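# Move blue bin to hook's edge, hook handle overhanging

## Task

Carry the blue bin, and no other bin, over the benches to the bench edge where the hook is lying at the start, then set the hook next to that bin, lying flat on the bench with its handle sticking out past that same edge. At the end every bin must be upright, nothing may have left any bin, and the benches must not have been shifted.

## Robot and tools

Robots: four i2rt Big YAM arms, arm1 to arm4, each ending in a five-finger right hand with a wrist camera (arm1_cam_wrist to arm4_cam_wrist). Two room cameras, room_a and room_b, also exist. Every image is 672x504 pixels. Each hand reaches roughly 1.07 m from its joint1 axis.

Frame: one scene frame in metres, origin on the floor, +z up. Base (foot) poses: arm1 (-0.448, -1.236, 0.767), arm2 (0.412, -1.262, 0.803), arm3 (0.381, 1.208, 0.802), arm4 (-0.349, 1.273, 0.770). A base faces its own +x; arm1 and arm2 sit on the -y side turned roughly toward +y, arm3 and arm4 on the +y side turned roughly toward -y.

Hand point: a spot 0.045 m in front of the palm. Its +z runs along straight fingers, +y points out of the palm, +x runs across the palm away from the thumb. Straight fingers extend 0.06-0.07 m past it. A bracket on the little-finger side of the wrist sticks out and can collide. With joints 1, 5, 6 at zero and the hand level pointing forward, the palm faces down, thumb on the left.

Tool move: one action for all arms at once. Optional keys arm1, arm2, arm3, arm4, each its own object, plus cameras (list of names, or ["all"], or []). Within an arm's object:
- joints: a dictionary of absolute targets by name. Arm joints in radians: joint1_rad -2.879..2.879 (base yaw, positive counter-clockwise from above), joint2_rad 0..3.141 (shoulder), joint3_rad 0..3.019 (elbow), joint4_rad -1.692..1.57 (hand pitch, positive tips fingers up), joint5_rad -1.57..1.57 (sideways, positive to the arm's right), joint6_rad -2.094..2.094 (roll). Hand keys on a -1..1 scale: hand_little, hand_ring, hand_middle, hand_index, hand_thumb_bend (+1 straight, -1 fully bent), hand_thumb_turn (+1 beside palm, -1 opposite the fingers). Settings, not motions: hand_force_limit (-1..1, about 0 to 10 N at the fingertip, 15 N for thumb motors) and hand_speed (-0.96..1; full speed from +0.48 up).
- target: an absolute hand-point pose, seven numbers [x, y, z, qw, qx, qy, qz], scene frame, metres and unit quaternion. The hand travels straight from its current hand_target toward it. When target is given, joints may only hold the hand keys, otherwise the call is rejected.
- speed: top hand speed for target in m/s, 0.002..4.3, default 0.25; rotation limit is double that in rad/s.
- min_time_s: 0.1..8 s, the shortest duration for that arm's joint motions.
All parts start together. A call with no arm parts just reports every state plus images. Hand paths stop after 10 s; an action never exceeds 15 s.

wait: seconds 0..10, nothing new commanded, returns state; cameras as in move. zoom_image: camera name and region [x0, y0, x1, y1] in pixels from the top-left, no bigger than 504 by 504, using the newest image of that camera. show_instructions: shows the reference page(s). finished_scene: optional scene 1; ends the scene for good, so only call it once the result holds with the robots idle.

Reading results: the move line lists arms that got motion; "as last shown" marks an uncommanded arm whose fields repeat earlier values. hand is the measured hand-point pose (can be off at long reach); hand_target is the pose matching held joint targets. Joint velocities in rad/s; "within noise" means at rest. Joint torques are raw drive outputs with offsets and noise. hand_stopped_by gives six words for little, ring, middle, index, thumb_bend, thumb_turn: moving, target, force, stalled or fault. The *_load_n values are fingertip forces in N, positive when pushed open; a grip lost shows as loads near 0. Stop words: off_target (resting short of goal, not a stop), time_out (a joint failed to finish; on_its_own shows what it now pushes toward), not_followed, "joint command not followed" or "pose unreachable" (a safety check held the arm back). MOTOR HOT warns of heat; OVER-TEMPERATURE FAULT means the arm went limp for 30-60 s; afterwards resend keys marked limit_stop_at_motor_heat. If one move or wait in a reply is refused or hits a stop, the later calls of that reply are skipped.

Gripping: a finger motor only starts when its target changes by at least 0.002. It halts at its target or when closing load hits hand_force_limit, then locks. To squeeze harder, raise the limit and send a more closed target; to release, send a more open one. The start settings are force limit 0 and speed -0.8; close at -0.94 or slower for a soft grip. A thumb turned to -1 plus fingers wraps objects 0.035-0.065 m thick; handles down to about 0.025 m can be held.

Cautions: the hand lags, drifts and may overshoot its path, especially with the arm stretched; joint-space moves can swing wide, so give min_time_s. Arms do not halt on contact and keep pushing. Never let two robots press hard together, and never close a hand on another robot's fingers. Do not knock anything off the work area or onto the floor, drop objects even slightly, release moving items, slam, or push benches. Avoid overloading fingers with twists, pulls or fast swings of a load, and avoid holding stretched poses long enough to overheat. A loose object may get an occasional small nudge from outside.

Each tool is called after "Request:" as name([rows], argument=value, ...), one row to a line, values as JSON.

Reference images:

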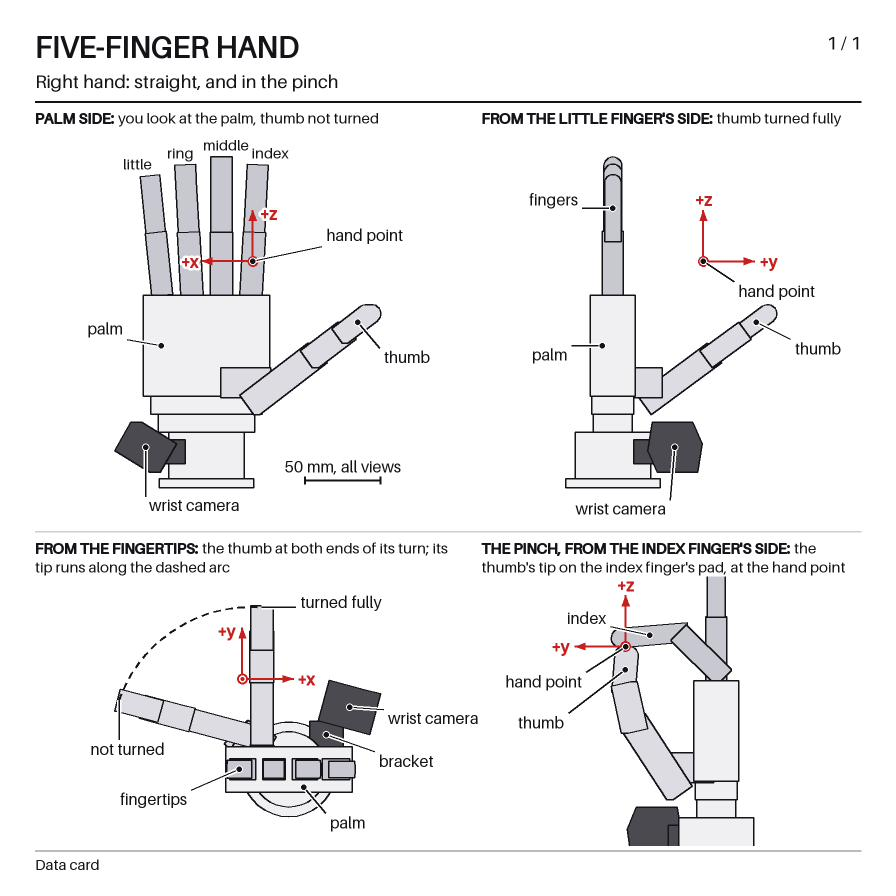

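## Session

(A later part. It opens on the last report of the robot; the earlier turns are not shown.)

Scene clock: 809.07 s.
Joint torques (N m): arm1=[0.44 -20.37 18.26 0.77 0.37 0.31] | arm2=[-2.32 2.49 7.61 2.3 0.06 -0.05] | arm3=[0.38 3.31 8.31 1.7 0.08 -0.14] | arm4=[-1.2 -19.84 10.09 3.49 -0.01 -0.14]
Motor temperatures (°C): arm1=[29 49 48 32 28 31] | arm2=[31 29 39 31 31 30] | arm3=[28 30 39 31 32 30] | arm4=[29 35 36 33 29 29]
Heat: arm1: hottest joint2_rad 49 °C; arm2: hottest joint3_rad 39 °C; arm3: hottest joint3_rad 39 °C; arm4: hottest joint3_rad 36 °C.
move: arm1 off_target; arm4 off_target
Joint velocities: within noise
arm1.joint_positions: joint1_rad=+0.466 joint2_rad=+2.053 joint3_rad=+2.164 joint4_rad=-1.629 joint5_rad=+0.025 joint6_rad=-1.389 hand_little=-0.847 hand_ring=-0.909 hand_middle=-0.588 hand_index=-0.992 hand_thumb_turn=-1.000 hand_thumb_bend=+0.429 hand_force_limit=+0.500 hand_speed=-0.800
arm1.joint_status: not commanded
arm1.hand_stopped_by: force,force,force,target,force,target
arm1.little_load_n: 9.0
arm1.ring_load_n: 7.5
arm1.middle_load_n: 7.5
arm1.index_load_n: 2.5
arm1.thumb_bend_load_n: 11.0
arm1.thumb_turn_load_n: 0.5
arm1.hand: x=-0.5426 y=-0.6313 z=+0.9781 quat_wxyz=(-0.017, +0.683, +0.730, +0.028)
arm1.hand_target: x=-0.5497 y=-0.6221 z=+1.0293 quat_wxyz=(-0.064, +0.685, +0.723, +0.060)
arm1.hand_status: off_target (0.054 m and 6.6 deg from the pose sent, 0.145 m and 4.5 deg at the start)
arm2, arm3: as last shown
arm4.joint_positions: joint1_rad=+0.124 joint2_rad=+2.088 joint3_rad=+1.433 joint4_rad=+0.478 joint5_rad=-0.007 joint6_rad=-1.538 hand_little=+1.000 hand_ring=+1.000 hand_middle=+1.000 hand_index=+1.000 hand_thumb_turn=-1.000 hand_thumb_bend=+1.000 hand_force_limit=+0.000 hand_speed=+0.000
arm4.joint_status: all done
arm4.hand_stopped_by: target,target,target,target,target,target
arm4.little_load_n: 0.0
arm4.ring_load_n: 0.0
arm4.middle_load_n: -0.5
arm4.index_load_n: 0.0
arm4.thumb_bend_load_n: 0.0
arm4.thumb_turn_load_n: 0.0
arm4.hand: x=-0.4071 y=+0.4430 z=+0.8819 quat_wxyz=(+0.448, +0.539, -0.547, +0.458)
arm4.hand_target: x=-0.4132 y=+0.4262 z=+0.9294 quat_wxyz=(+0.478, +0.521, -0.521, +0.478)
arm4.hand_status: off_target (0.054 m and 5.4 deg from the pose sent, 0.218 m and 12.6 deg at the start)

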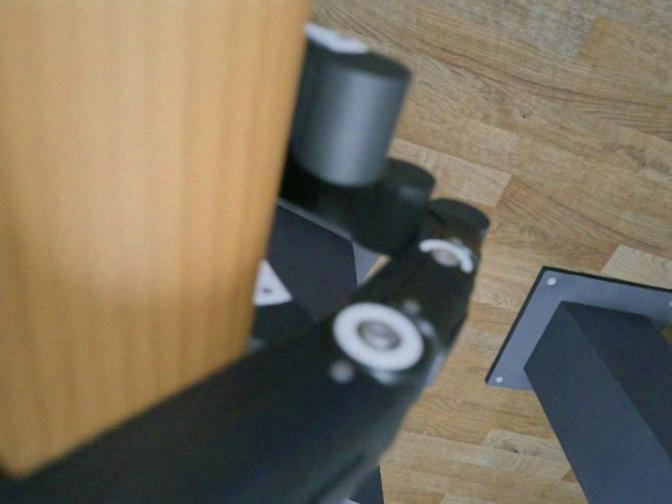

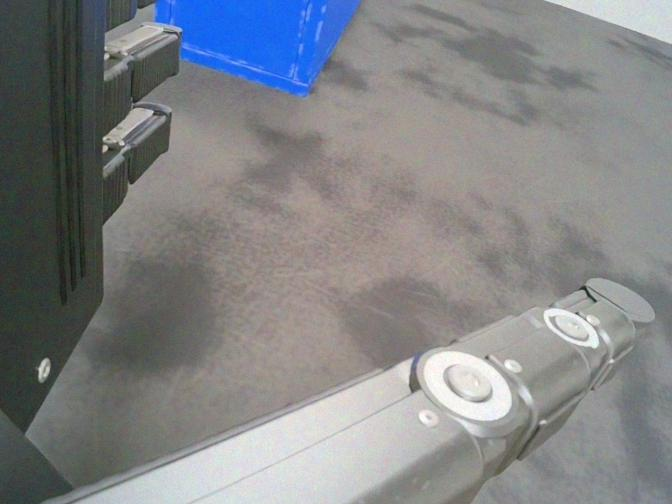

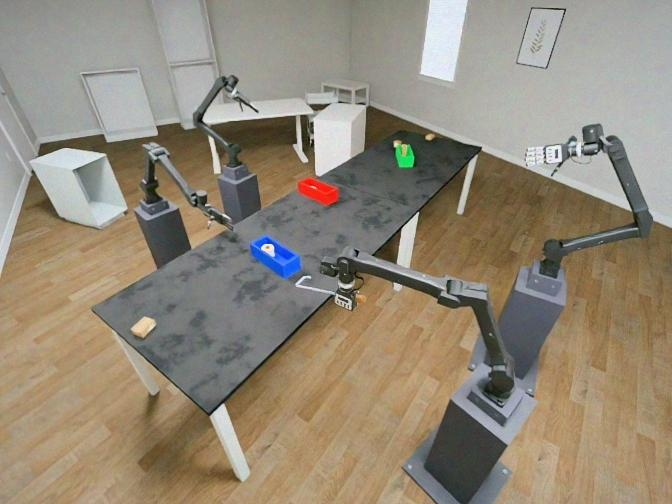

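Request:
move(arm1={"target": [-0.55, -0.62, 1.0, -0.6674, 0.6379, 0.2372, -0.3022], "speed": 0.3}, arm4={"target": [-0.409, 0.34, 0.885, 0.5, 0.5, -0.5, 0.5], "speed": 0.12}, cameras=["arm1_cam_wrist", "arm4_cam_wrist", "room_b", "room_a"])

Request:
zoom_image(camera="room_b", region=[130, 150, 390, 340])

Request:
zoom_image(camera="room_a", region=[220, 90, 420, 240])

Scene clock: 819.67 s.
Joint torques (N m): arm1=[-0.79 -12.45 11.36 3.99 0.27 0.02] | arm2=[-2.02 2.08 7.51 2.3 0.06 -0.05] | arm3=[0.21 2.55 8.46 1.47 0.05 -0.09] | arm4=[-0.62 -21.13 10.25 3.37 0.32 -0.11]
Motor temperatures (°C): arm1=[29 48 48 32 28 31] | arm2=[31 29 39 31 31 30] | arm3=[28 30 39 31 32 30] | arm4=[29 36 36 33 29 29]
Heat: arm1: hottest joint2_rad 48 °C; arm2: hottest joint3_rad 39 °C; arm3: hottest joint3_rad 39 °C; arm4: hottest joint2_rad 36 °C.
move: arm1 off_target; arm4 off_target
Joint velocities: within noise
arm1.joint_positions: joint1_rad=+0.094 joint2_rad=+1.683 joint3_rad=+1.005 joint4_rad=+0.737 joint5_rad=-0.905 joint6_rad=+0.186 hand_little=-0.848 hand_ring=-0.910 hand_middle=-0.588 hand_index=-0.993 hand_thumb_turn=-1.000 hand_thumb_bend=+0.429 hand_force_limit=+0.500 hand_speed=-0.800
arm1.joint_status: not commanded
arm1.hand_stopped_by: force,force,force,target,force,target
arm1.little_load_n: 0.0
arm1.ring_load_n: 3.5
arm1.middle_load_n: 7.0
arm1.index_load_n: 3.5
arm1.thumb_bend_load_n: 12.0
arm1.thumb_turn_load_n: 1.0
arm1.hand: x=-0.5526 y=-0.6259 z=+0.9857 quat_wxyz=(-0.647, +0.657, +0.221, -0.319)
arm1.hand_target: x=-0.5471 y=-0.6198 z=+0.9999 quat_wxyz=(-0.669, +0.638, +0.234, -0.302)
arm1.hand_status: off_target (0.016 m and 4.2 deg from the pose sent, 0.026 m and 104.6 deg at the start)
arm2, arm3: as last shown
arm4.joint_positions: joint1_rad=+0.124 joint2_rad=+2.352 joint3_rad=+1.744 joint4_rad=+0.533 joint5_rad=-0.004 joint6_rad=-1.538 hand_little=+1.000 hand_ring=+1.000 hand_middle=+1.000 hand_index=+1.000 hand_thumb_turn=-1.000 hand_thumb_bend=+1.000 hand_force_limit=+0.000 hand_speed=+0.000
arm4.joint_status: not commanded
arm4.hand_stopped_by: target,target,target,target,target,target
arm4.little_load_n: 0.0
arm4.ring_load_n: 0.5
arm4.middle_load_n: 0.0
arm4.index_load_n: 0.0
arm4.thumb_bend_load_n: 0.0
arm4.thumb_turn_load_n: 0.5
arm4.hand: x=-0.4085 y=+0.3572 z=+0.8486 quat_wxyz=(+0.476, +0.515, -0.524, +0.485)
arm4.hand_target: x=-0.4081 y=+0.3429 z=+0.8840 quat_wxyz=(+0.500, +0.500, -0.500, +0.500)
arm4.hand_status: off_target (0.040 m and 4.6 deg from the pose sent, 0.103 m and 10.4 deg at the start)
pictures: arm1_cam_wrist, arm4_cam_wrist, room_a, room_b

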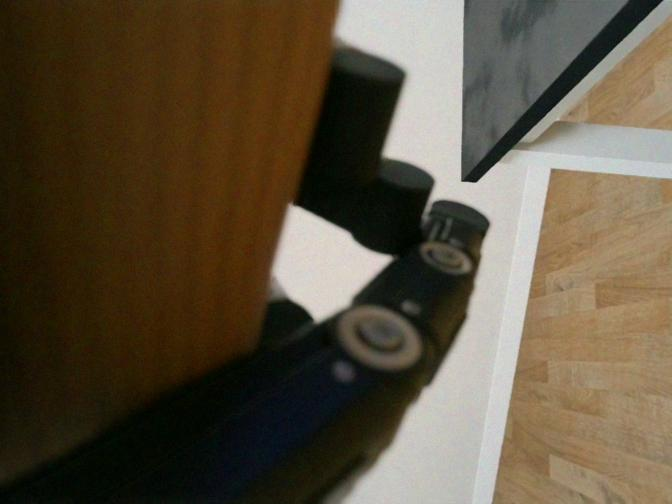

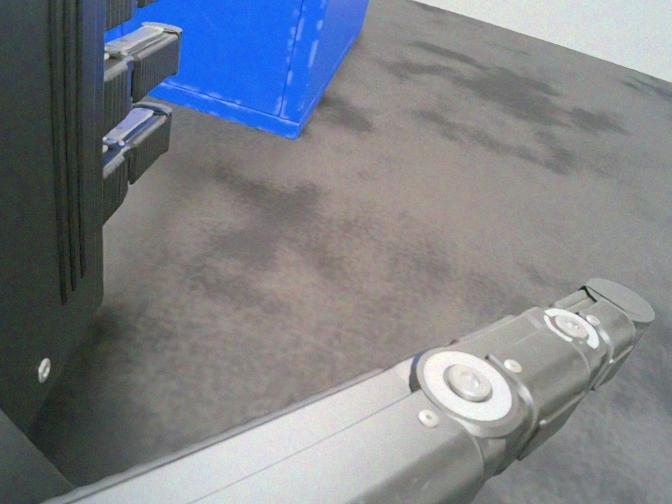

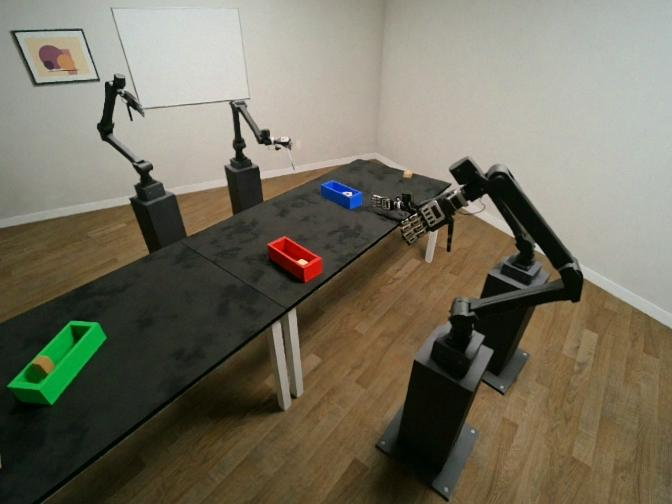

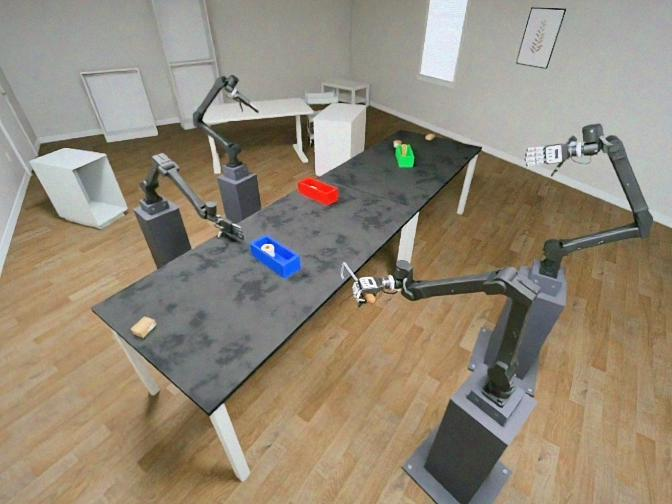

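Scaled by 1.938 from the camera's image (finer frame: 960x720).

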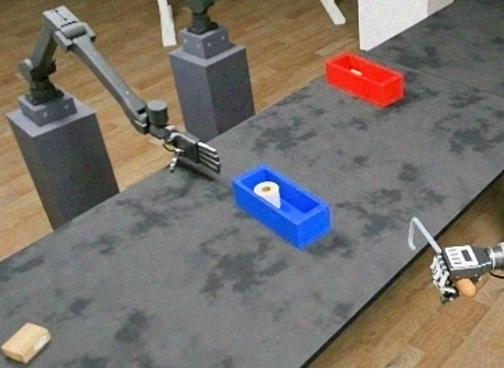

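Scaled by 2.520 from the camera's image (finer frame: 960x720).

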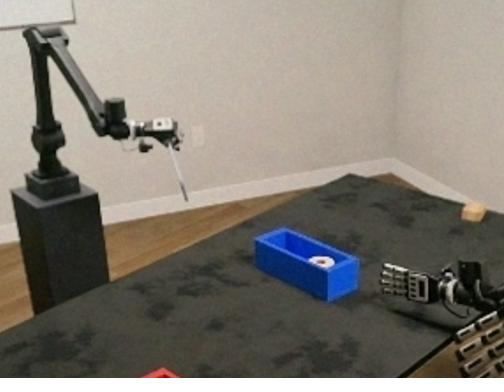

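Request:
move(arm4={"target": [-0.409, 0.25, 0.882, 0.5, 0.5, -0.5, 0.5], "speed": 0.1}, arm1={"joints": {"hand_speed": -0.85, "hand_force_limit": 0.4, "hand_little": -0.995, "hand_ring": -0.99, "hand_index": -1.0}}, cameras=["arm4_cam_wrist", "room_b"])

Request:
zoom_image(camera="room_b", region=[150, 170, 410, 340])

Scene clock: 824.27 s.
Joint torques (N m): arm1=[-0.26 -12.34 11.33 4.01 0.22 0.03] | arm2=[-1.9 2.49 7.57 2.4 0.06 -0.03] | arm3=[0.91 3.02 8.4 1.61 0.05 -0.08] | arm4=[-0.91 -24.94 11.48 1.36 0.27 -0.14]
Motor temperatures (°C): arm1=[29 48 48 32 28 31] | arm2=[31 29 39 31 31 30] | arm3=[28 30 40 31 32 30] | arm4=[29 36 37 32 29 29]
Heat: arm1: hottest joint2_rad 48 °C; arm2: hottest joint3_rad 39 °C; arm3: hottest joint3_rad 40 °C; arm4: hottest joint3_rad 37 °C.
move: arm1 off_target; arm4 off_target
Joint velocities: within noise
arm1.joint_positions: joint1_rad=+0.098 joint2_rad=+1.683 joint3_rad=+1.005 joint4_rad=+0.738 joint5_rad=-0.903 joint6_rad=+0.188 hand_little=-0.993 hand_ring=-0.935 hand_middle=-0.588 hand_index=-0.999 hand_thumb_turn=-1.000 hand_thumb_bend=+0.429 hand_force_limit=+0.400 hand_speed=-0.850
arm1.joint_status: hand_ring off_target (ended at -0.935, target -0.990); the others done
arm1.hand_stopped_by: target,force,force,target,force,target
arm1.little_load_n: 3.5
arm1.ring_load_n: 0.0
arm1.middle_load_n: 7.5
arm1.index_load_n: 3.0
arm1.thumb_bend_load_n: 11.5
arm1.thumb_turn_load_n: 1.0
arm1.hand: x=-0.5553 y=-0.6262 z=+0.9859 quat_wxyz=(-0.646, +0.657, +0.222, -0.321)
arm1.hand_target: x=-0.5499 y=-0.6202 z=+1.0000 quat_wxyz=(-0.668, +0.637, +0.235, -0.303)
arm1.hand_status: not commanded
arm2, arm3: as last shown
arm2.ring_load_n: -0.5
arm4.joint_positions: joint1_rad=+0.124 joint2_rad=+2.631 joint3_rad=+2.284 joint4_rad=+0.314 joint5_rad=-0.003 joint6_rad=-1.538 hand_little=+1.000 hand_ring=+1.000 hand_middle=+1.000 hand_index=+1.000 hand_thumb_turn=-1.000 hand_thumb_bend=+1.000 hand_force_limit=+0.000 hand_speed=+0.000
arm4.joint_status: not commanded
arm4.hand_stopped_by: target,target,target,target,target,target
arm4.little_load_n: 0.0
arm4.ring_load_n: 0.0
arm4.middle_load_n: 0.0
arm4.index_load_n: 0.0
arm4.thumb_bend_load_n: 0.0
arm4.thumb_turn_load_n: 0.0
arm4.hand: x=-0.4087 y=+0.2609 z=+0.8524 quat_wxyz=(+0.486, +0.505, -0.513, +0.496)
arm4.hand_target: x=-0.4080 y=+0.2525 z=+0.8808 quat_wxyz=(+0.500, +0.500, -0.500, +0.500)
arm4.hand_status: off_target (0.032 m and 2.3 deg from the pose sent, 0.112 m and 4.6 deg at the start)

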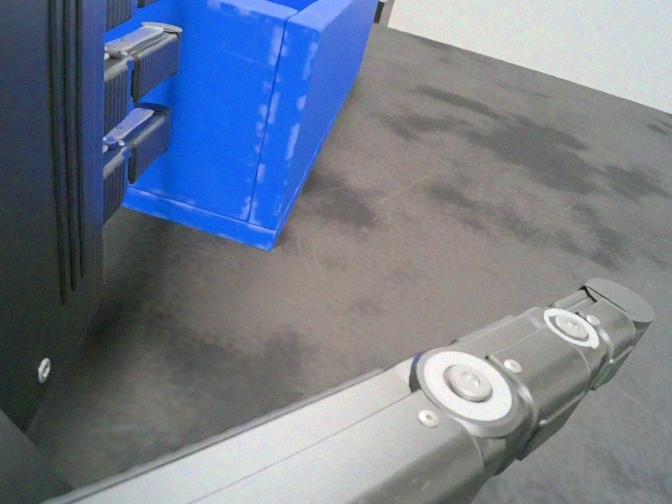

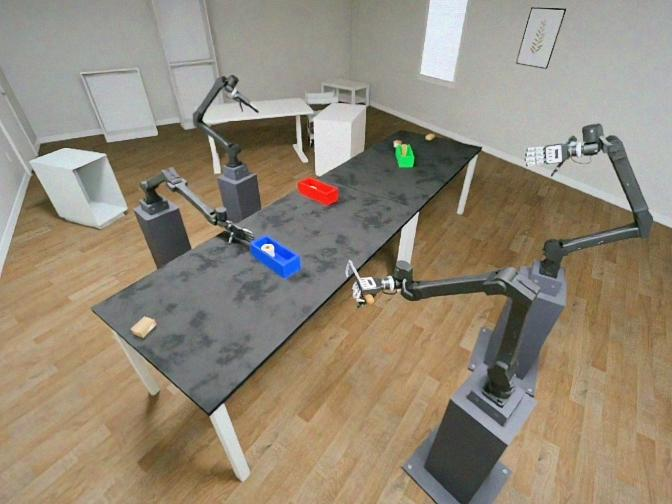

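Scaled by 1.938 from the camera's image (finer frame: 960x720).

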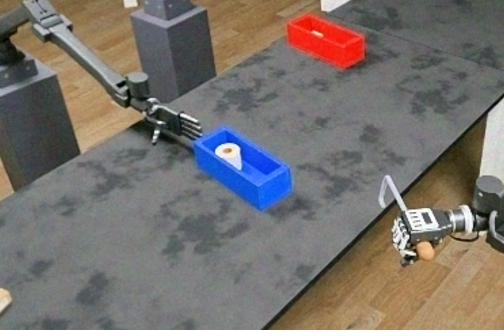

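Request:
move(arm4={"target": [-0.409, 0.205, 0.868, 0.5, 0.5, -0.5, 0.5], "speed": 0.08}, cameras=["arm4_cam_wrist", "room_b"])

Request:
zoom_image(camera="room_b", region=[150, 170, 410, 340])

Scene clock: 828.03 s.
Joint torques (N m): arm1=[-0.38 -12.34 11.34 4.01 0.23 0.01] | arm2=[-2.32 2.26 7.54 2.44 0.07 -0.04] | arm3=[-0.09 2.32 8.51 1.61 0.01 -0.06] | arm4=[-1.03 -25.41 12 1.36 -0.04 -0.1]
Motor temperatures (°C): arm1=[29 47 47 32 28 31] | arm2=[31 29 39 31 31 30] | arm3=[28 30 40 31 32 30] | arm4=[29 36 37 32 29 29]
Heat: arm1: hottest joint2_rad 47 °C; arm2: hottest joint3_rad 39 °C; arm3: hottest joint3_rad 40 °C; arm4: hottest joint3_rad 37 °C.
move: arm4 off_target
Joint velocities: within noise
arm1, arm2, arm3: as last shown
arm1.thumb_turn_load_n: 1.5
arm2.ring_load_n: 0.0
arm4.joint_positions: joint1_rad=+0.124 joint2_rad=+2.938 joint3_rad=+2.862 joint4_rad=+0.060 joint5_rad=-0.024 joint6_rad=-1.538 hand_little=+1.000 hand_ring=+1.000 hand_middle=+1.000 hand_index=+1.000 hand_thumb_turn=-1.000 hand_thumb_bend=+1.000 hand_force_limit=+0.000 hand_speed=+0.000
arm4.joint_status: not commanded
arm4.hand_stopped_by: target,target,target,target,target,target
arm4.little_load_n: 0.0
arm4.ring_load_n: 0.0
arm4.middle_load_n: 0.0
arm4.index_load_n: 0.0
arm4.thumb_bend_load_n: 0.0
arm4.thumb_turn_load_n: 0.5
arm4.hand: x=-0.4049 y=+0.2163 z=+0.8424 quat_wxyz=(+0.485, +0.506, -0.504, +0.505)
arm4.hand_target: x=-0.4081 y=+0.2142 z=+0.8673 quat_wxyz=(+0.497, +0.502, -0.491, +0.509)
arm4.hand_status: off_target (0.028 m and 1.9 deg from the pose sent, 0.058 m and 2.3 deg at the start; a joint's target at an end of its range on 17 of 62 steps)

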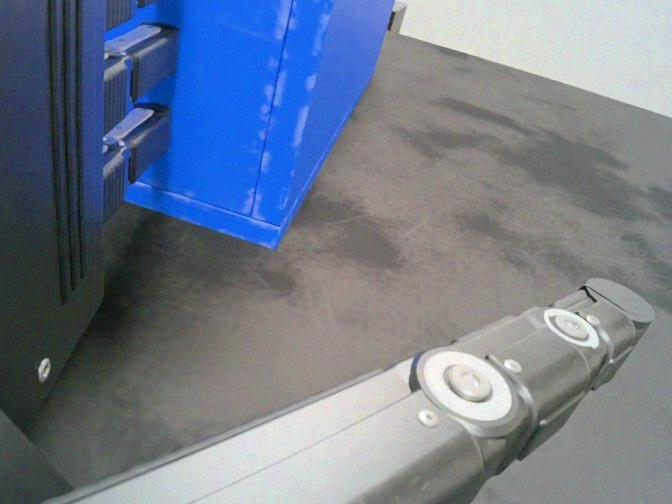

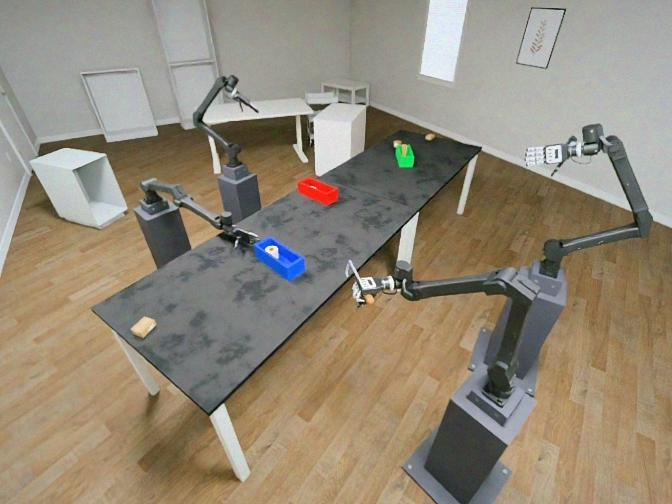

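Scaled by 1.938 from the camera's image (finer frame: 960x720).

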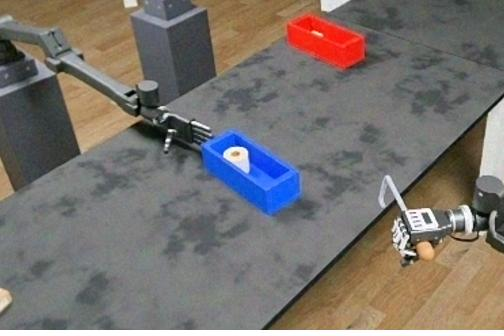

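Request:
move(arm4={"target": [-0.409, 0.30, 0.89, 0.5, 0.5, -0.5, 0.5], "speed": 0.15})

Request:
move(arm4={"target": [-0.40, 0.42, 1.12, 0.4777, 0.5213, -0.5213, 0.4777], "speed": 0.3}, cameras=["arm4_cam_wrist", "room_b", "room_a"])

Request:
zoom_image(camera="room_b", region=[210, 210, 430, 340])

Request:
zoom_image(camera="room_a", region=[220, 90, 420, 240])

Scene clock: 833.03 s.
Joint torques (N m): arm1=[-0.38 -12.28 11.34 3.93 0.2 0] | arm2=[-2.26 2.2 7.53 2.4 0.04 -0.07] | arm3=[0.26 2.49 8.5 1.87 0.04 -0.08] | arm4=[-0.5 -25.82 6.78 3.47 -0.02 -0.12]
Motor temperatures (°C): arm1=[29 46 47 32 28 31] | arm2=[31 29 39 31 31 30] | arm3=[28 30 40 31 32 30] | arm4=[29 37 37 32 29 29]
Heat: arm1: hottest joint3_rad 47 °C; arm2: hottest joint3_rad 39 °C; arm3: hottest joint3_rad 40 °C; arm4: hottest joint2_rad 37 °C.
move: arm4 off_target
Joint velocities: within noise
arm1, arm2, arm3: as last shown
arm1.little_load_n: 4.0
arm1.middle_load_n: 7.0
arm4.joint_positions: joint1_rad=+0.124 joint2_rad=+2.490 joint3_rad=+2.022 joint4_rad=+0.410 joint5_rad=+0.003 joint6_rad=-1.538 hand_little=+1.000 hand_ring=+1.000 hand_middle=+1.000 hand_index=+1.000 hand_thumb_turn=-1.000 hand_thumb_bend=+1.000 hand_force_limit=+0.000 hand_speed=+0.000
arm4.joint_status: not commanded
arm4.hand_stopped_by: target,target,target,target,target,target
arm4.little_load_n: 0.0
arm4.ring_load_n: 0.0
arm4.middle_load_n: 0.0
arm4.index_load_n: 0.0
arm4.thumb_bend_load_n: 0.5
arm4.thumb_turn_load_n: 0.0
arm4.hand: x=-0.4097 y=+0.3020 z=+0.8534 quat_wxyz=(+0.482, +0.509, -0.521, +0.488)
arm4.hand_target: x=-0.4098 y=+0.3003 z=+0.8910 quat_wxyz=(+0.500, +0.500, -0.500, +0.500)
arm4.hand_status: off_target (0.037 m and 3.6 deg from the pose sent, 0.096 m and 1.9 deg at the start)
pictures: none

Scene clock: 834.93 s.
Joint torques (N m): arm1=[-0.56 -12.4 11.37 4.03 0.24 0.02] | arm2=[-2.2 2.55 7.54 2.29 0.05 -0.02] | arm3=[0.32 2.84 8.44 1.69 0.08 -0.11] | arm4=[0.5 -18.26 7.66 1.39 0.17 -0.13]
Motor temperatures (°C): arm1=[29 46 47 32 28 31] | arm2=[31 29 39 31 31 30] | arm3=[28 30 40 31 32 30] | arm4=[29 37 37 32 29 29]
Heat: arm1: hottest joint3_rad 47 °C; arm2: hottest joint3_rad 39 °C; arm3: hottest joint3_rad 40 °C; arm4: hottest joint2_rad 37 °C.
move: arm4 done
Joint velocities: within noise
arm1: as last shown
arm1.little_load_n: 3.5
arm1.thumb_turn_load_n: 1.0
arm2.joint_positions: joint1_rad=+0.142 joint2_rad=+0.612 joint3_rad=+1.479 joint4_rad=-1.291 joint5_rad=+0.235 joint6_rad=-1.394 hand_little=+1.000 hand_ring=+1.000 hand_middle=+1.000 hand_index=+1.000 hand_thumb_turn=+1.000 hand_thumb_bend=+1.000 hand_force_limit=+0.000 hand_speed=-0.800
arm2.joint_status: not commanded
arm2.hand_stopped_by: target,target,target,target,target,target
arm2.little_load_n: 0.0
arm2.ring_load_n: 0.0
arm2.middle_load_n: 0.0
arm2.index_load_n: 0.5
arm2.thumb_bend_load_n: 0.0
arm2.thumb_turn_load_n: 0.0
arm2.hand: x=+0.4659 y=-1.0357 z=+1.3564 quat_wxyz=(-0.400, +0.622, +0.560, +0.374)
arm2.hand_target: x=+0.4665 y=-1.0378 z=+1.3639 quat_wxyz=(-0.407, +0.619, +0.555, +0.378)
arm2.hand_status: not commanded
arm3.joint_positions: joint1_rad=+0.299 joint2_rad=+0.625 joint3_rad=+1.390 joint4_rad=-1.486 joint5_rad=-0.214 joint6_rad=-0.801 hand_little=+1.000 hand_ring=+1.000 hand_middle=+1.000 hand_index=+1.000 hand_thumb_turn=+1.000 hand_thumb_bend=+1.000 hand_force_limit=+0.000 hand_speed=-0.800
arm3.joint_status: not commanded
arm3.hand_stopped_by: target,target,target,target,target,target
arm3.little_load_n: 0.0
arm3.ring_load_n: 0.0
arm3.middle_load_n: 0.0
arm3.index_load_n: 0.0
arm3.thumb_bend_load_n: 0.0
arm3.thumb_turn_load_n: 0.0
arm3.hand: x=+0.4528 y=+1.0384 z=+1.2504 quat_wxyz=(+0.005, +0.513, -0.745, +0.427)
arm3.hand_target: x=+0.4526 y=+1.0388 z=+1.2569 quat_wxyz=(+0.008, +0.511, -0.741, +0.435)
arm3.hand_status: not commanded
arm4.joint_positions: joint1_rad=+0.124 joint2_rad=+1.914 joint3_rad=+1.764 joint4_rad=+0.083 joint5_rad=+0.003 joint6_rad=-1.538 hand_little=+1.000 hand_ring=+1.000 hand_middle=+1.000 hand_index=+1.000 hand_thumb_turn=-1.000 hand_thumb_bend=+1.000 hand_force_limit=+0.000 hand_speed=+0.000
arm4.joint_status: not commanded
arm4.hand_stopped_by: target,target,target,target,target,target
arm4.little_load_n: 0.0
arm4.ring_load_n: 0.0
arm4.middle_load_n: 0.0
arm4.index_load_n: 0.0
arm4.thumb_bend_load_n: 0.0
arm4.thumb_turn_load_n: 0.5
arm4.hand: x=-0.4055 y=+0.4156 z=+1.1240 quat_wxyz=(+0.479, +0.511, -0.523, +0.485)
arm4.hand_target: x=-0.4008 y=+0.4165 z=+1.1214 quat_wxyz=(+0.478, +0.521, -0.521, +0.478)
arm4.hand_status: done (0.008 m and 1.4 deg from the pose sent, 0.292 m and 1.9 deg at the start; pose on its path clipped on 17 of 57 steps)
pictures: arm4_cam_wrist, room_a, room_b

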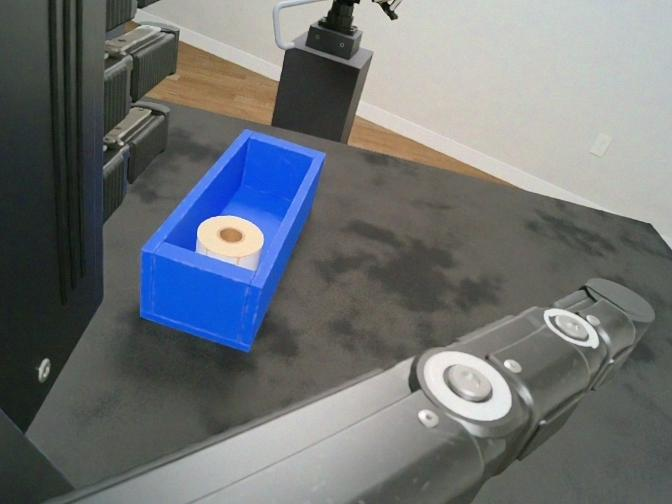

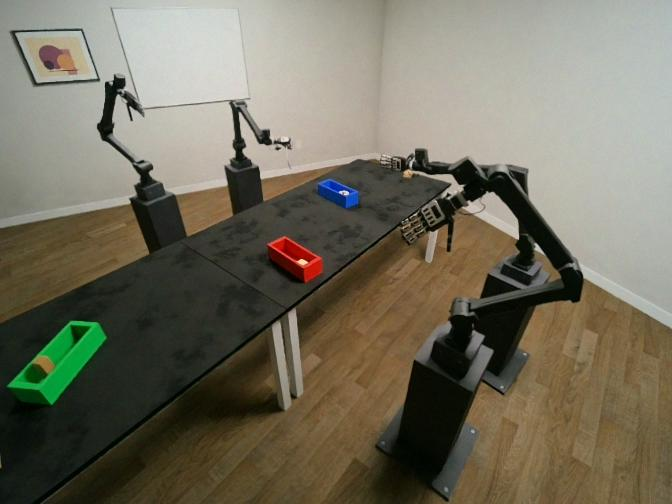

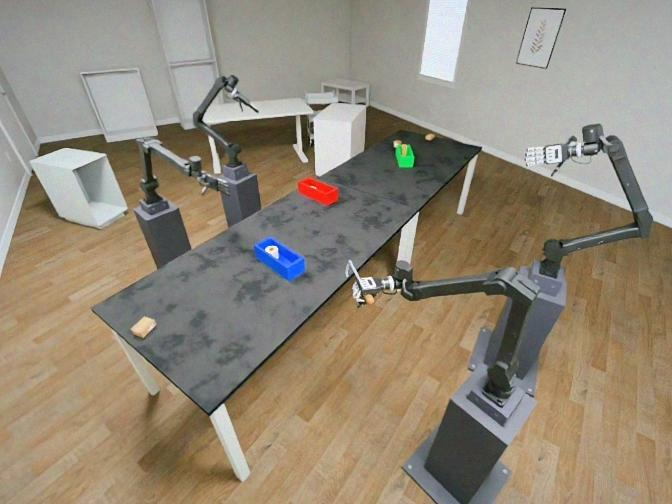

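Scaled by 2.291 from the camera's image (finer frame: 960x720).

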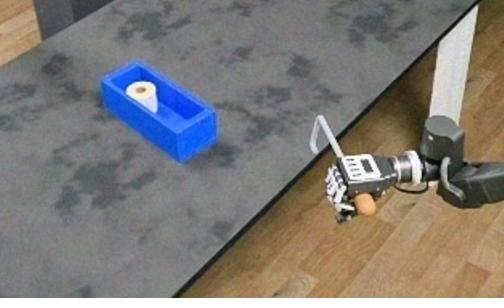

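Scaled by 2.520 from the camera's image (finer frame: 960x720).

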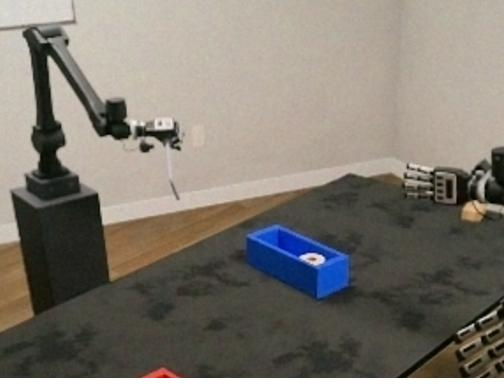

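Request:
zoom_image(camera="arm4_cam_wrist", region=[200, 0, 440, 160])

Scaled by 2.100 from the camera's image (finer frame: 960x720).

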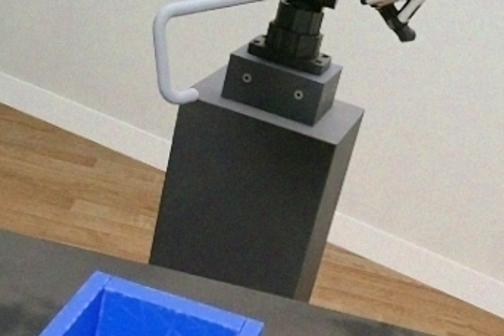

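Request:
move(cameras=["arm4_cam_wrist", "room_b", "room_a", "arm1_cam_wrist"])

Scene clock: 867.57 s.
Joint torques (N m): arm1=[-0.32 -12.34 11.43 3.99 0.21 0.01] | arm2=[-1.96 2.37 7.56 2.25 0.06 -0.03] | arm3=[0.97 2.26 8.35 1.57 0.07 -0.11] | arm4=[0.09 -18.73 7.72 1.46 0.19 -0.15]
Motor temperatures (°C): arm1=[29 43 45 33 28 31] | arm2=[31 29 39 31 31 30] | arm3=[28 30 40 31 32 30] | arm4=[29 38 37 32 29 29]
Heat: arm1: hottest joint3_rad 45 °C; arm2: hottest joint3_rad 39 °C; arm3: hottest joint3_rad 40 °C; arm4: hottest joint2_rad 38 °C.
Joint velocities: within noise
arm1.joint_positions: joint1_rad=+0.098 joint2_rad=+1.683 joint3_rad=+1.005 joint4_rad=+0.738 joint5_rad=-0.903 joint6_rad=+0.188 hand_little=-0.993 hand_ring=-0.935 hand_middle=-0.588 hand_index=-0.999 hand_thumb_turn=-1.000 hand_thumb_bend=+0.429 hand_force_limit=+0.400 hand_speed=-0.850
arm1.joint_status: not commanded
arm1.hand_stopped_by: target,force,force,target,force,target
arm1.little_load_n: 4.0
arm1.ring_load_n: 0.0
arm1.middle_load_n: 7.0
arm1.index_load_n: 3.0
arm1.thumb_bend_load_n: 11.5
arm1.thumb_turn_load_n: 1.5
arm1.hand: x=-0.5553 y=-0.6262 z=+0.9859 quat_wxyz=(-0.646, +0.657, +0.222, -0.321) (m; scene frame)
arm1.hand_target: x=-0.5499 y=-0.6202 z=+1.0000 quat_wxyz=(-0.668, +0.637, +0.235, -0.303) (m; scene frame)
arm1.hand_status: not commanded
arm2.joint_positions: joint1_rad=+0.142 joint2_rad=+0.612 joint3_rad=+1.479 joint4_rad=-1.291 joint5_rad=+0.235 joint6_rad=-1.394 hand_little=+1.000 hand_ring=+1.000 hand_middle=+1.000 hand_index=+1.000 hand_thumb_turn=+1.000 hand_thumb_bend=+1.000 hand_force_limit=+0.000 hand_speed=-0.800
arm2.joint_status: not commanded
arm2.hand_stopped_by: target,target,target,target,target,target
arm2.little_load_n: 0.0
arm2.ring_load_n: 0.0
arm2.middle_load_n: 0.0
arm2.index_load_n: 0.0
arm2.thumb_bend_load_n: 0.0
arm2.thumb_turn_load_n: 0.0
arm2.hand: x=+0.4659 y=-1.0357 z=+1.3564 quat_wxyz=(-0.400, +0.622, +0.560, +0.374) (m; scene frame)
arm2.hand_target: x=+0.4665 y=-1.0378 z=+1.3639 quat_wxyz=(-0.407, +0.619, +0.555, +0.378) (m; scene frame)
arm2.hand_status: not commanded
arm3.joint_positions: joint1_rad=+0.299 joint2_rad=+0.625 joint3_rad=+1.390 joint4_rad=-1.486 joint5_rad=-0.214 joint6_rad=-0.801 hand_little=+1.000 hand_ring=+1.000 hand_middle=+1.000 hand_index=+1.000 hand_thumb_turn=+1.000 hand_thumb_bend=+1.000 hand_force_limit=+0.000 hand_speed=-0.800
arm3.joint_status: not commanded
arm3.hand_stopped_by: target,target,target,target,target,target
arm3.little_load_n: 0.0
arm3.ring_load_n: -0.5
arm3.middle_load_n: 0.0
arm3.index_load_n: 0.0
arm3.thumb_bend_load_n: 0.0
arm3.thumb_turn_load_n: 0.0
arm3.hand: x=+0.4528 y=+1.0384 z=+1.2504 quat_wxyz=(+0.005, +0.513, -0.745, +0.427) (m; scene frame)
arm3.hand_target: x=+0.4526 y=+1.0388 z=+1.2569 quat_wxyz=(+0.008, +0.511, -0.741, +0.435) (m; scene frame)
arm3.hand_status: not commanded
arm4.joint_positions: joint1_rad=+0.124 joint2_rad=+1.914 joint3_rad=+1.764 joint4_rad=+0.083 joint5_rad=+0.003 joint6_rad=-1.538 hand_little=+1.000 hand_ring=+1.000 hand_middle=+1.000 hand_index=+1.000 hand_thumb_turn=-1.000 hand_thumb_bend=+1.000 hand_force_limit=+0.000 hand_speed=+0.000
arm4.joint_status: not commanded
arm4.hand_stopped_by: target,target,target,target,target,target
arm4.little_load_n: 0.0
arm4.ring_load_n: 0.0
arm4.middle_load_n: 0.0
arm4.index_load_n: 0.0
arm4.thumb_bend_load_n: 0.0
arm4.thumb_turn_load_n: 0.5
arm4.hand: x=-0.4055 y=+0.4156 z=+1.1240 quat_wxyz=(+0.479, +0.511, -0.523, +0.485) (m; scene frame)
arm4.hand_target: x=-0.4008 y=+0.4165 z=+1.1214 quat_wxyz=(+0.478, +0.521, -0.521, +0.478) (m; scene frame)
arm4.hand_status: done (0.008 m and 1.4 deg from the pose sent, 0.292 m and 1.9 deg at the start; pose on its path clipped on 17 of 57 steps)
pictures: arm1_cam_wrist, arm4_cam_wrist, room_a, room_b

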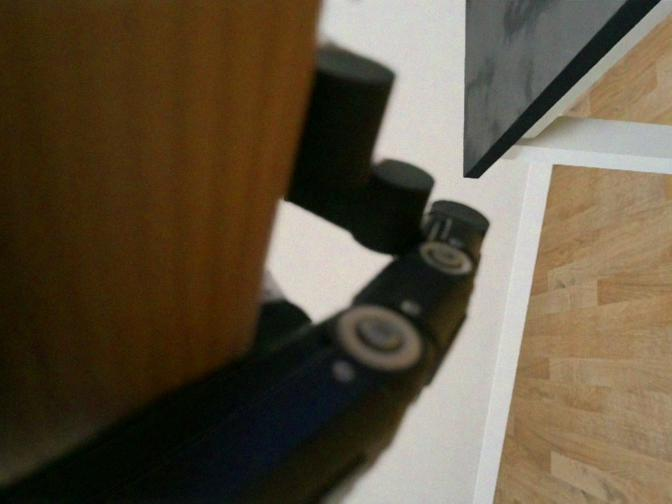

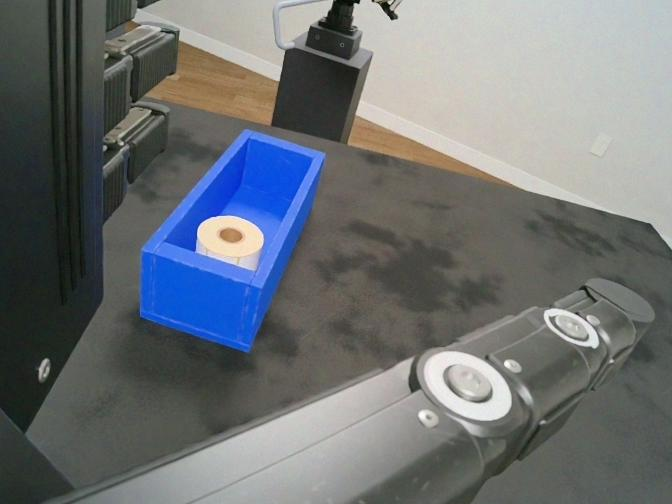

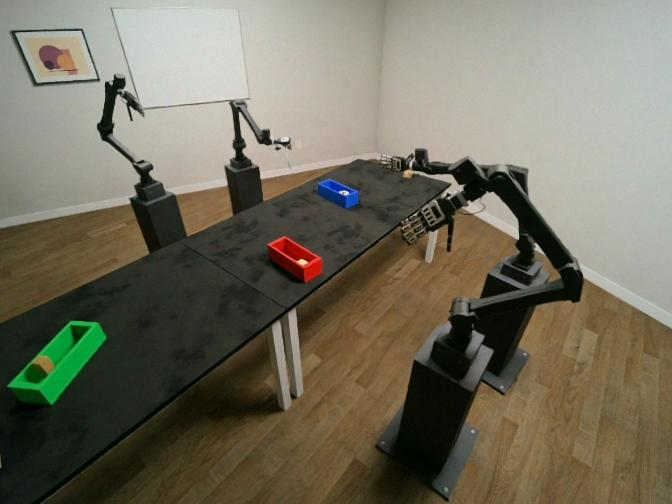

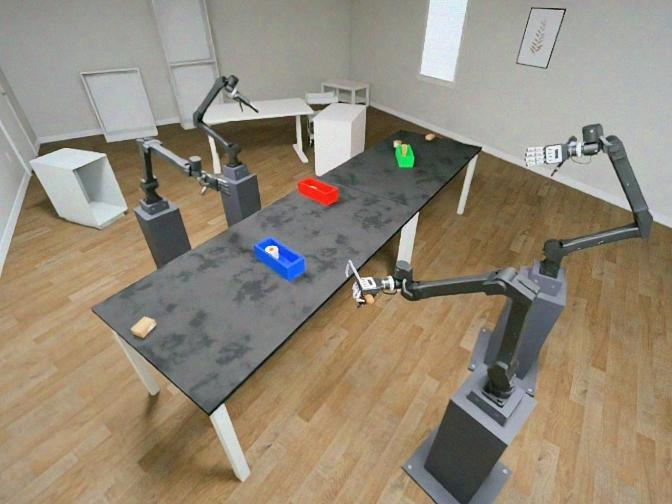

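Request:
zoom_image(camera="room_b", region=[220, 200, 440, 365])

Request:
zoom_image(camera="arm4_cam_wrist", region=[170, 0, 422, 190])

Scaled by 2.291 from the camera's image (finer frame: 960x720).

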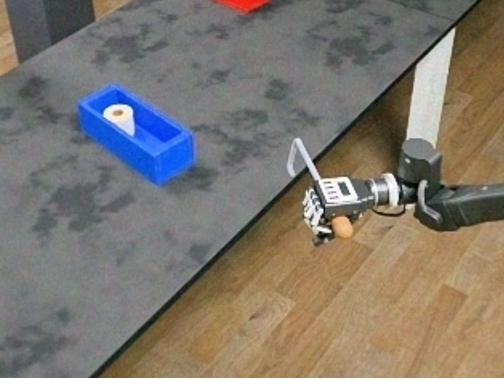

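Scaled by 2.000 from the camera's image (finer frame: 960x720).

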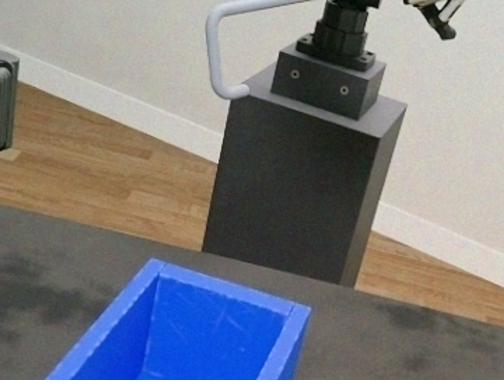

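Request:
move(arm1={"target": [-0.595, -0.43, 1.035, -0.6674, 0.6379, 0.2372, -0.3022], "speed": 0.15}, cameras=["arm4_cam_wrist", "room_b", "room_a", "arm1_cam_wrist"])

Request:
zoom_image(camera="room_b", region=[220, 200, 440, 365])

Request:
zoom_image(camera="room_a", region=[290, 120, 490, 270])

Scene clock: 896.40 s.
Joint torques (N m): arm1=[0.32 -19.02 19.63 2.24 0.21 -0.19] | arm2=[-2.32 2.43 7.57 2.32 0.06 -0.03] | arm3=[0.62 3.19 8.34 1.42 0.05 -0.11] | arm4=[-0.21 -18.67 7.68 1.44 0.17 -0.12]
Motor temperatures (°C): arm1=[29 42 46 33 28 31] | arm2=[31 29 39 31 31 30] | arm3=[28 30 40 31 32 30] | arm4=[29 39 37 32 29 29]
Heat: arm1: hottest joint3_rad 46 °C; arm2: hottest joint3_rad 39 °C; arm3: hottest joint3_rad 40 °C; arm4: hottest joint2_rad 39 °C.
move: arm1 off_target
Joint velocities: within noise
arm1.joint_positions: joint1_rad=+0.187 joint2_rad=+2.050 joint3_rad=+1.594 joint4_rad=+0.466 joint5_rad=-0.805 joint6_rad=+0.188 hand_little=-0.993 hand_ring=-0.935 hand_middle=-0.588 hand_index=-0.999 hand_thumb_turn=-1.000 hand_thumb_bend=+0.429 hand_force_limit=+0.400 hand_speed=-0.850
arm1.joint_status: not commanded
arm1.hand_stopped_by: target,force,force,target,force,target
arm1.little_load_n: 4.0
arm1.ring_load_n: 0.0
arm1.middle_load_n: 7.0
arm1.index_load_n: 3.0
arm1.thumb_bend_load_n: 11.5
arm1.thumb_turn_load_n: 1.5
arm1.hand: x=-0.5942 y=-0.4533 z=+0.9867 quat_wxyz=(-0.632, +0.672, +0.208, -0.325)
arm1.hand_target: x=-0.5960 y=-0.4346 z=+1.0317 quat_wxyz=(-0.667, +0.638, +0.236, -0.302)
arm1.hand_status: off_target (0.054 m and 7.0 deg from the pose sent, 0.206 m and 4.3 deg at the start)
arm2, arm3, arm4: as last shown
arm3.ring_load_n: 0.0
arm3.index_load_n: -0.5
arm4.little_load_n: -0.5
arm4.thumb_turn_load_n: 0.0
pictures: arm1_cam_wrist, arm4_cam_wrist, room_a, room_b

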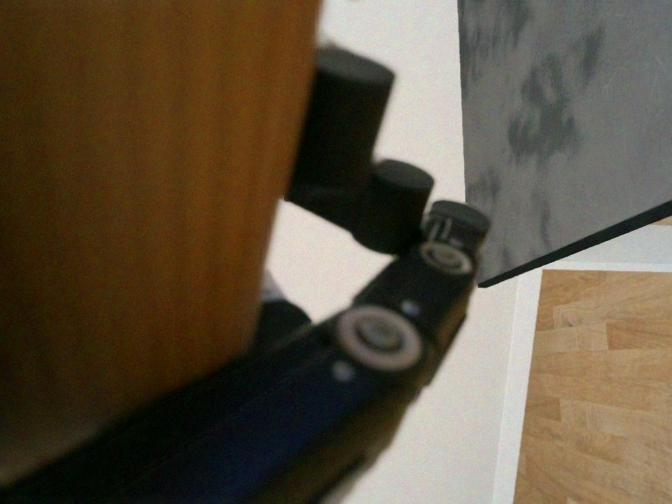

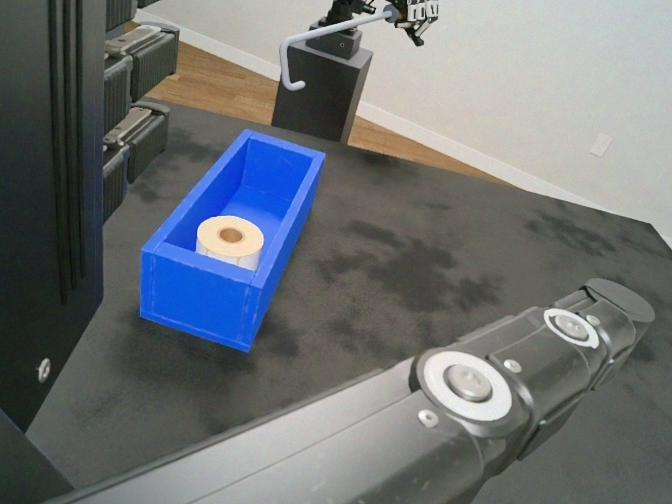

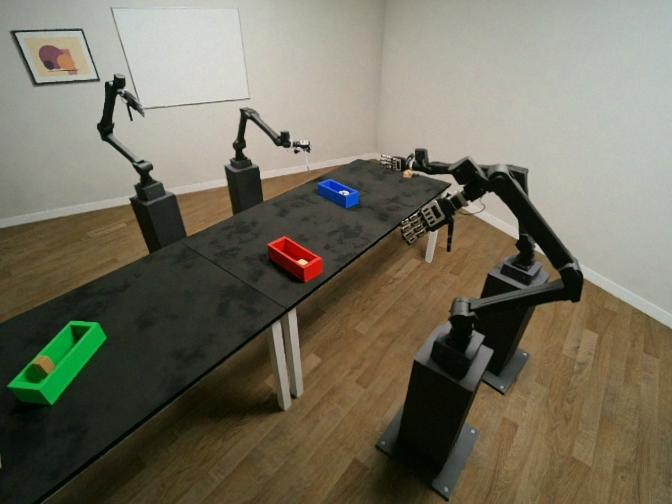

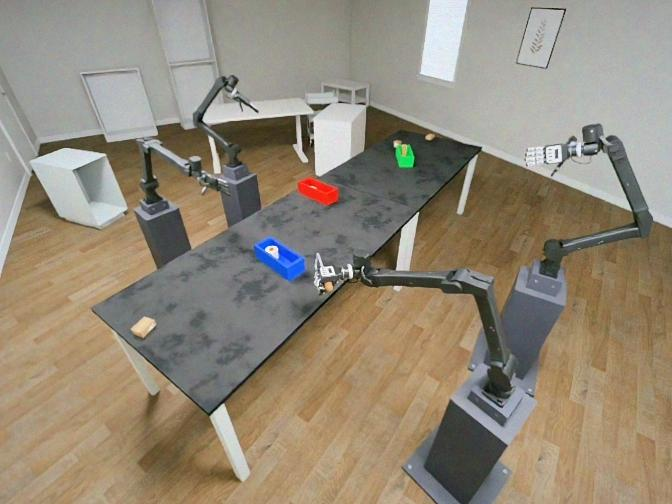

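Scaled by 2.291 from the camera's image (finer frame: 960x720).

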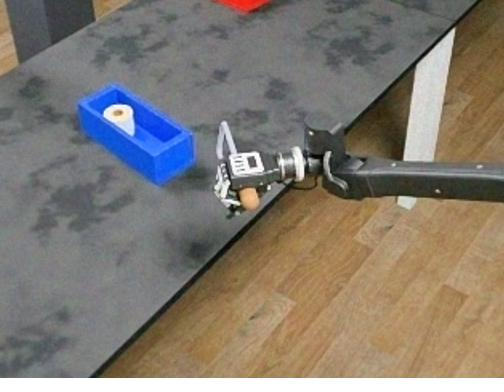

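Scaled by 2.520 from the camera's image (finer frame: 960x720).

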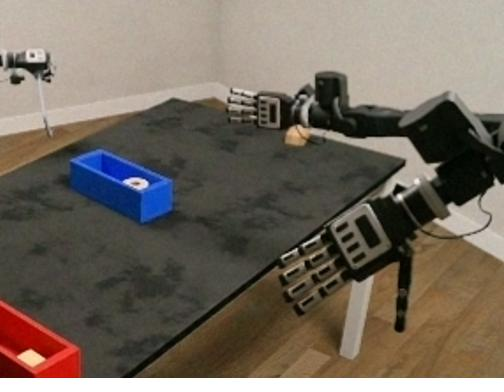

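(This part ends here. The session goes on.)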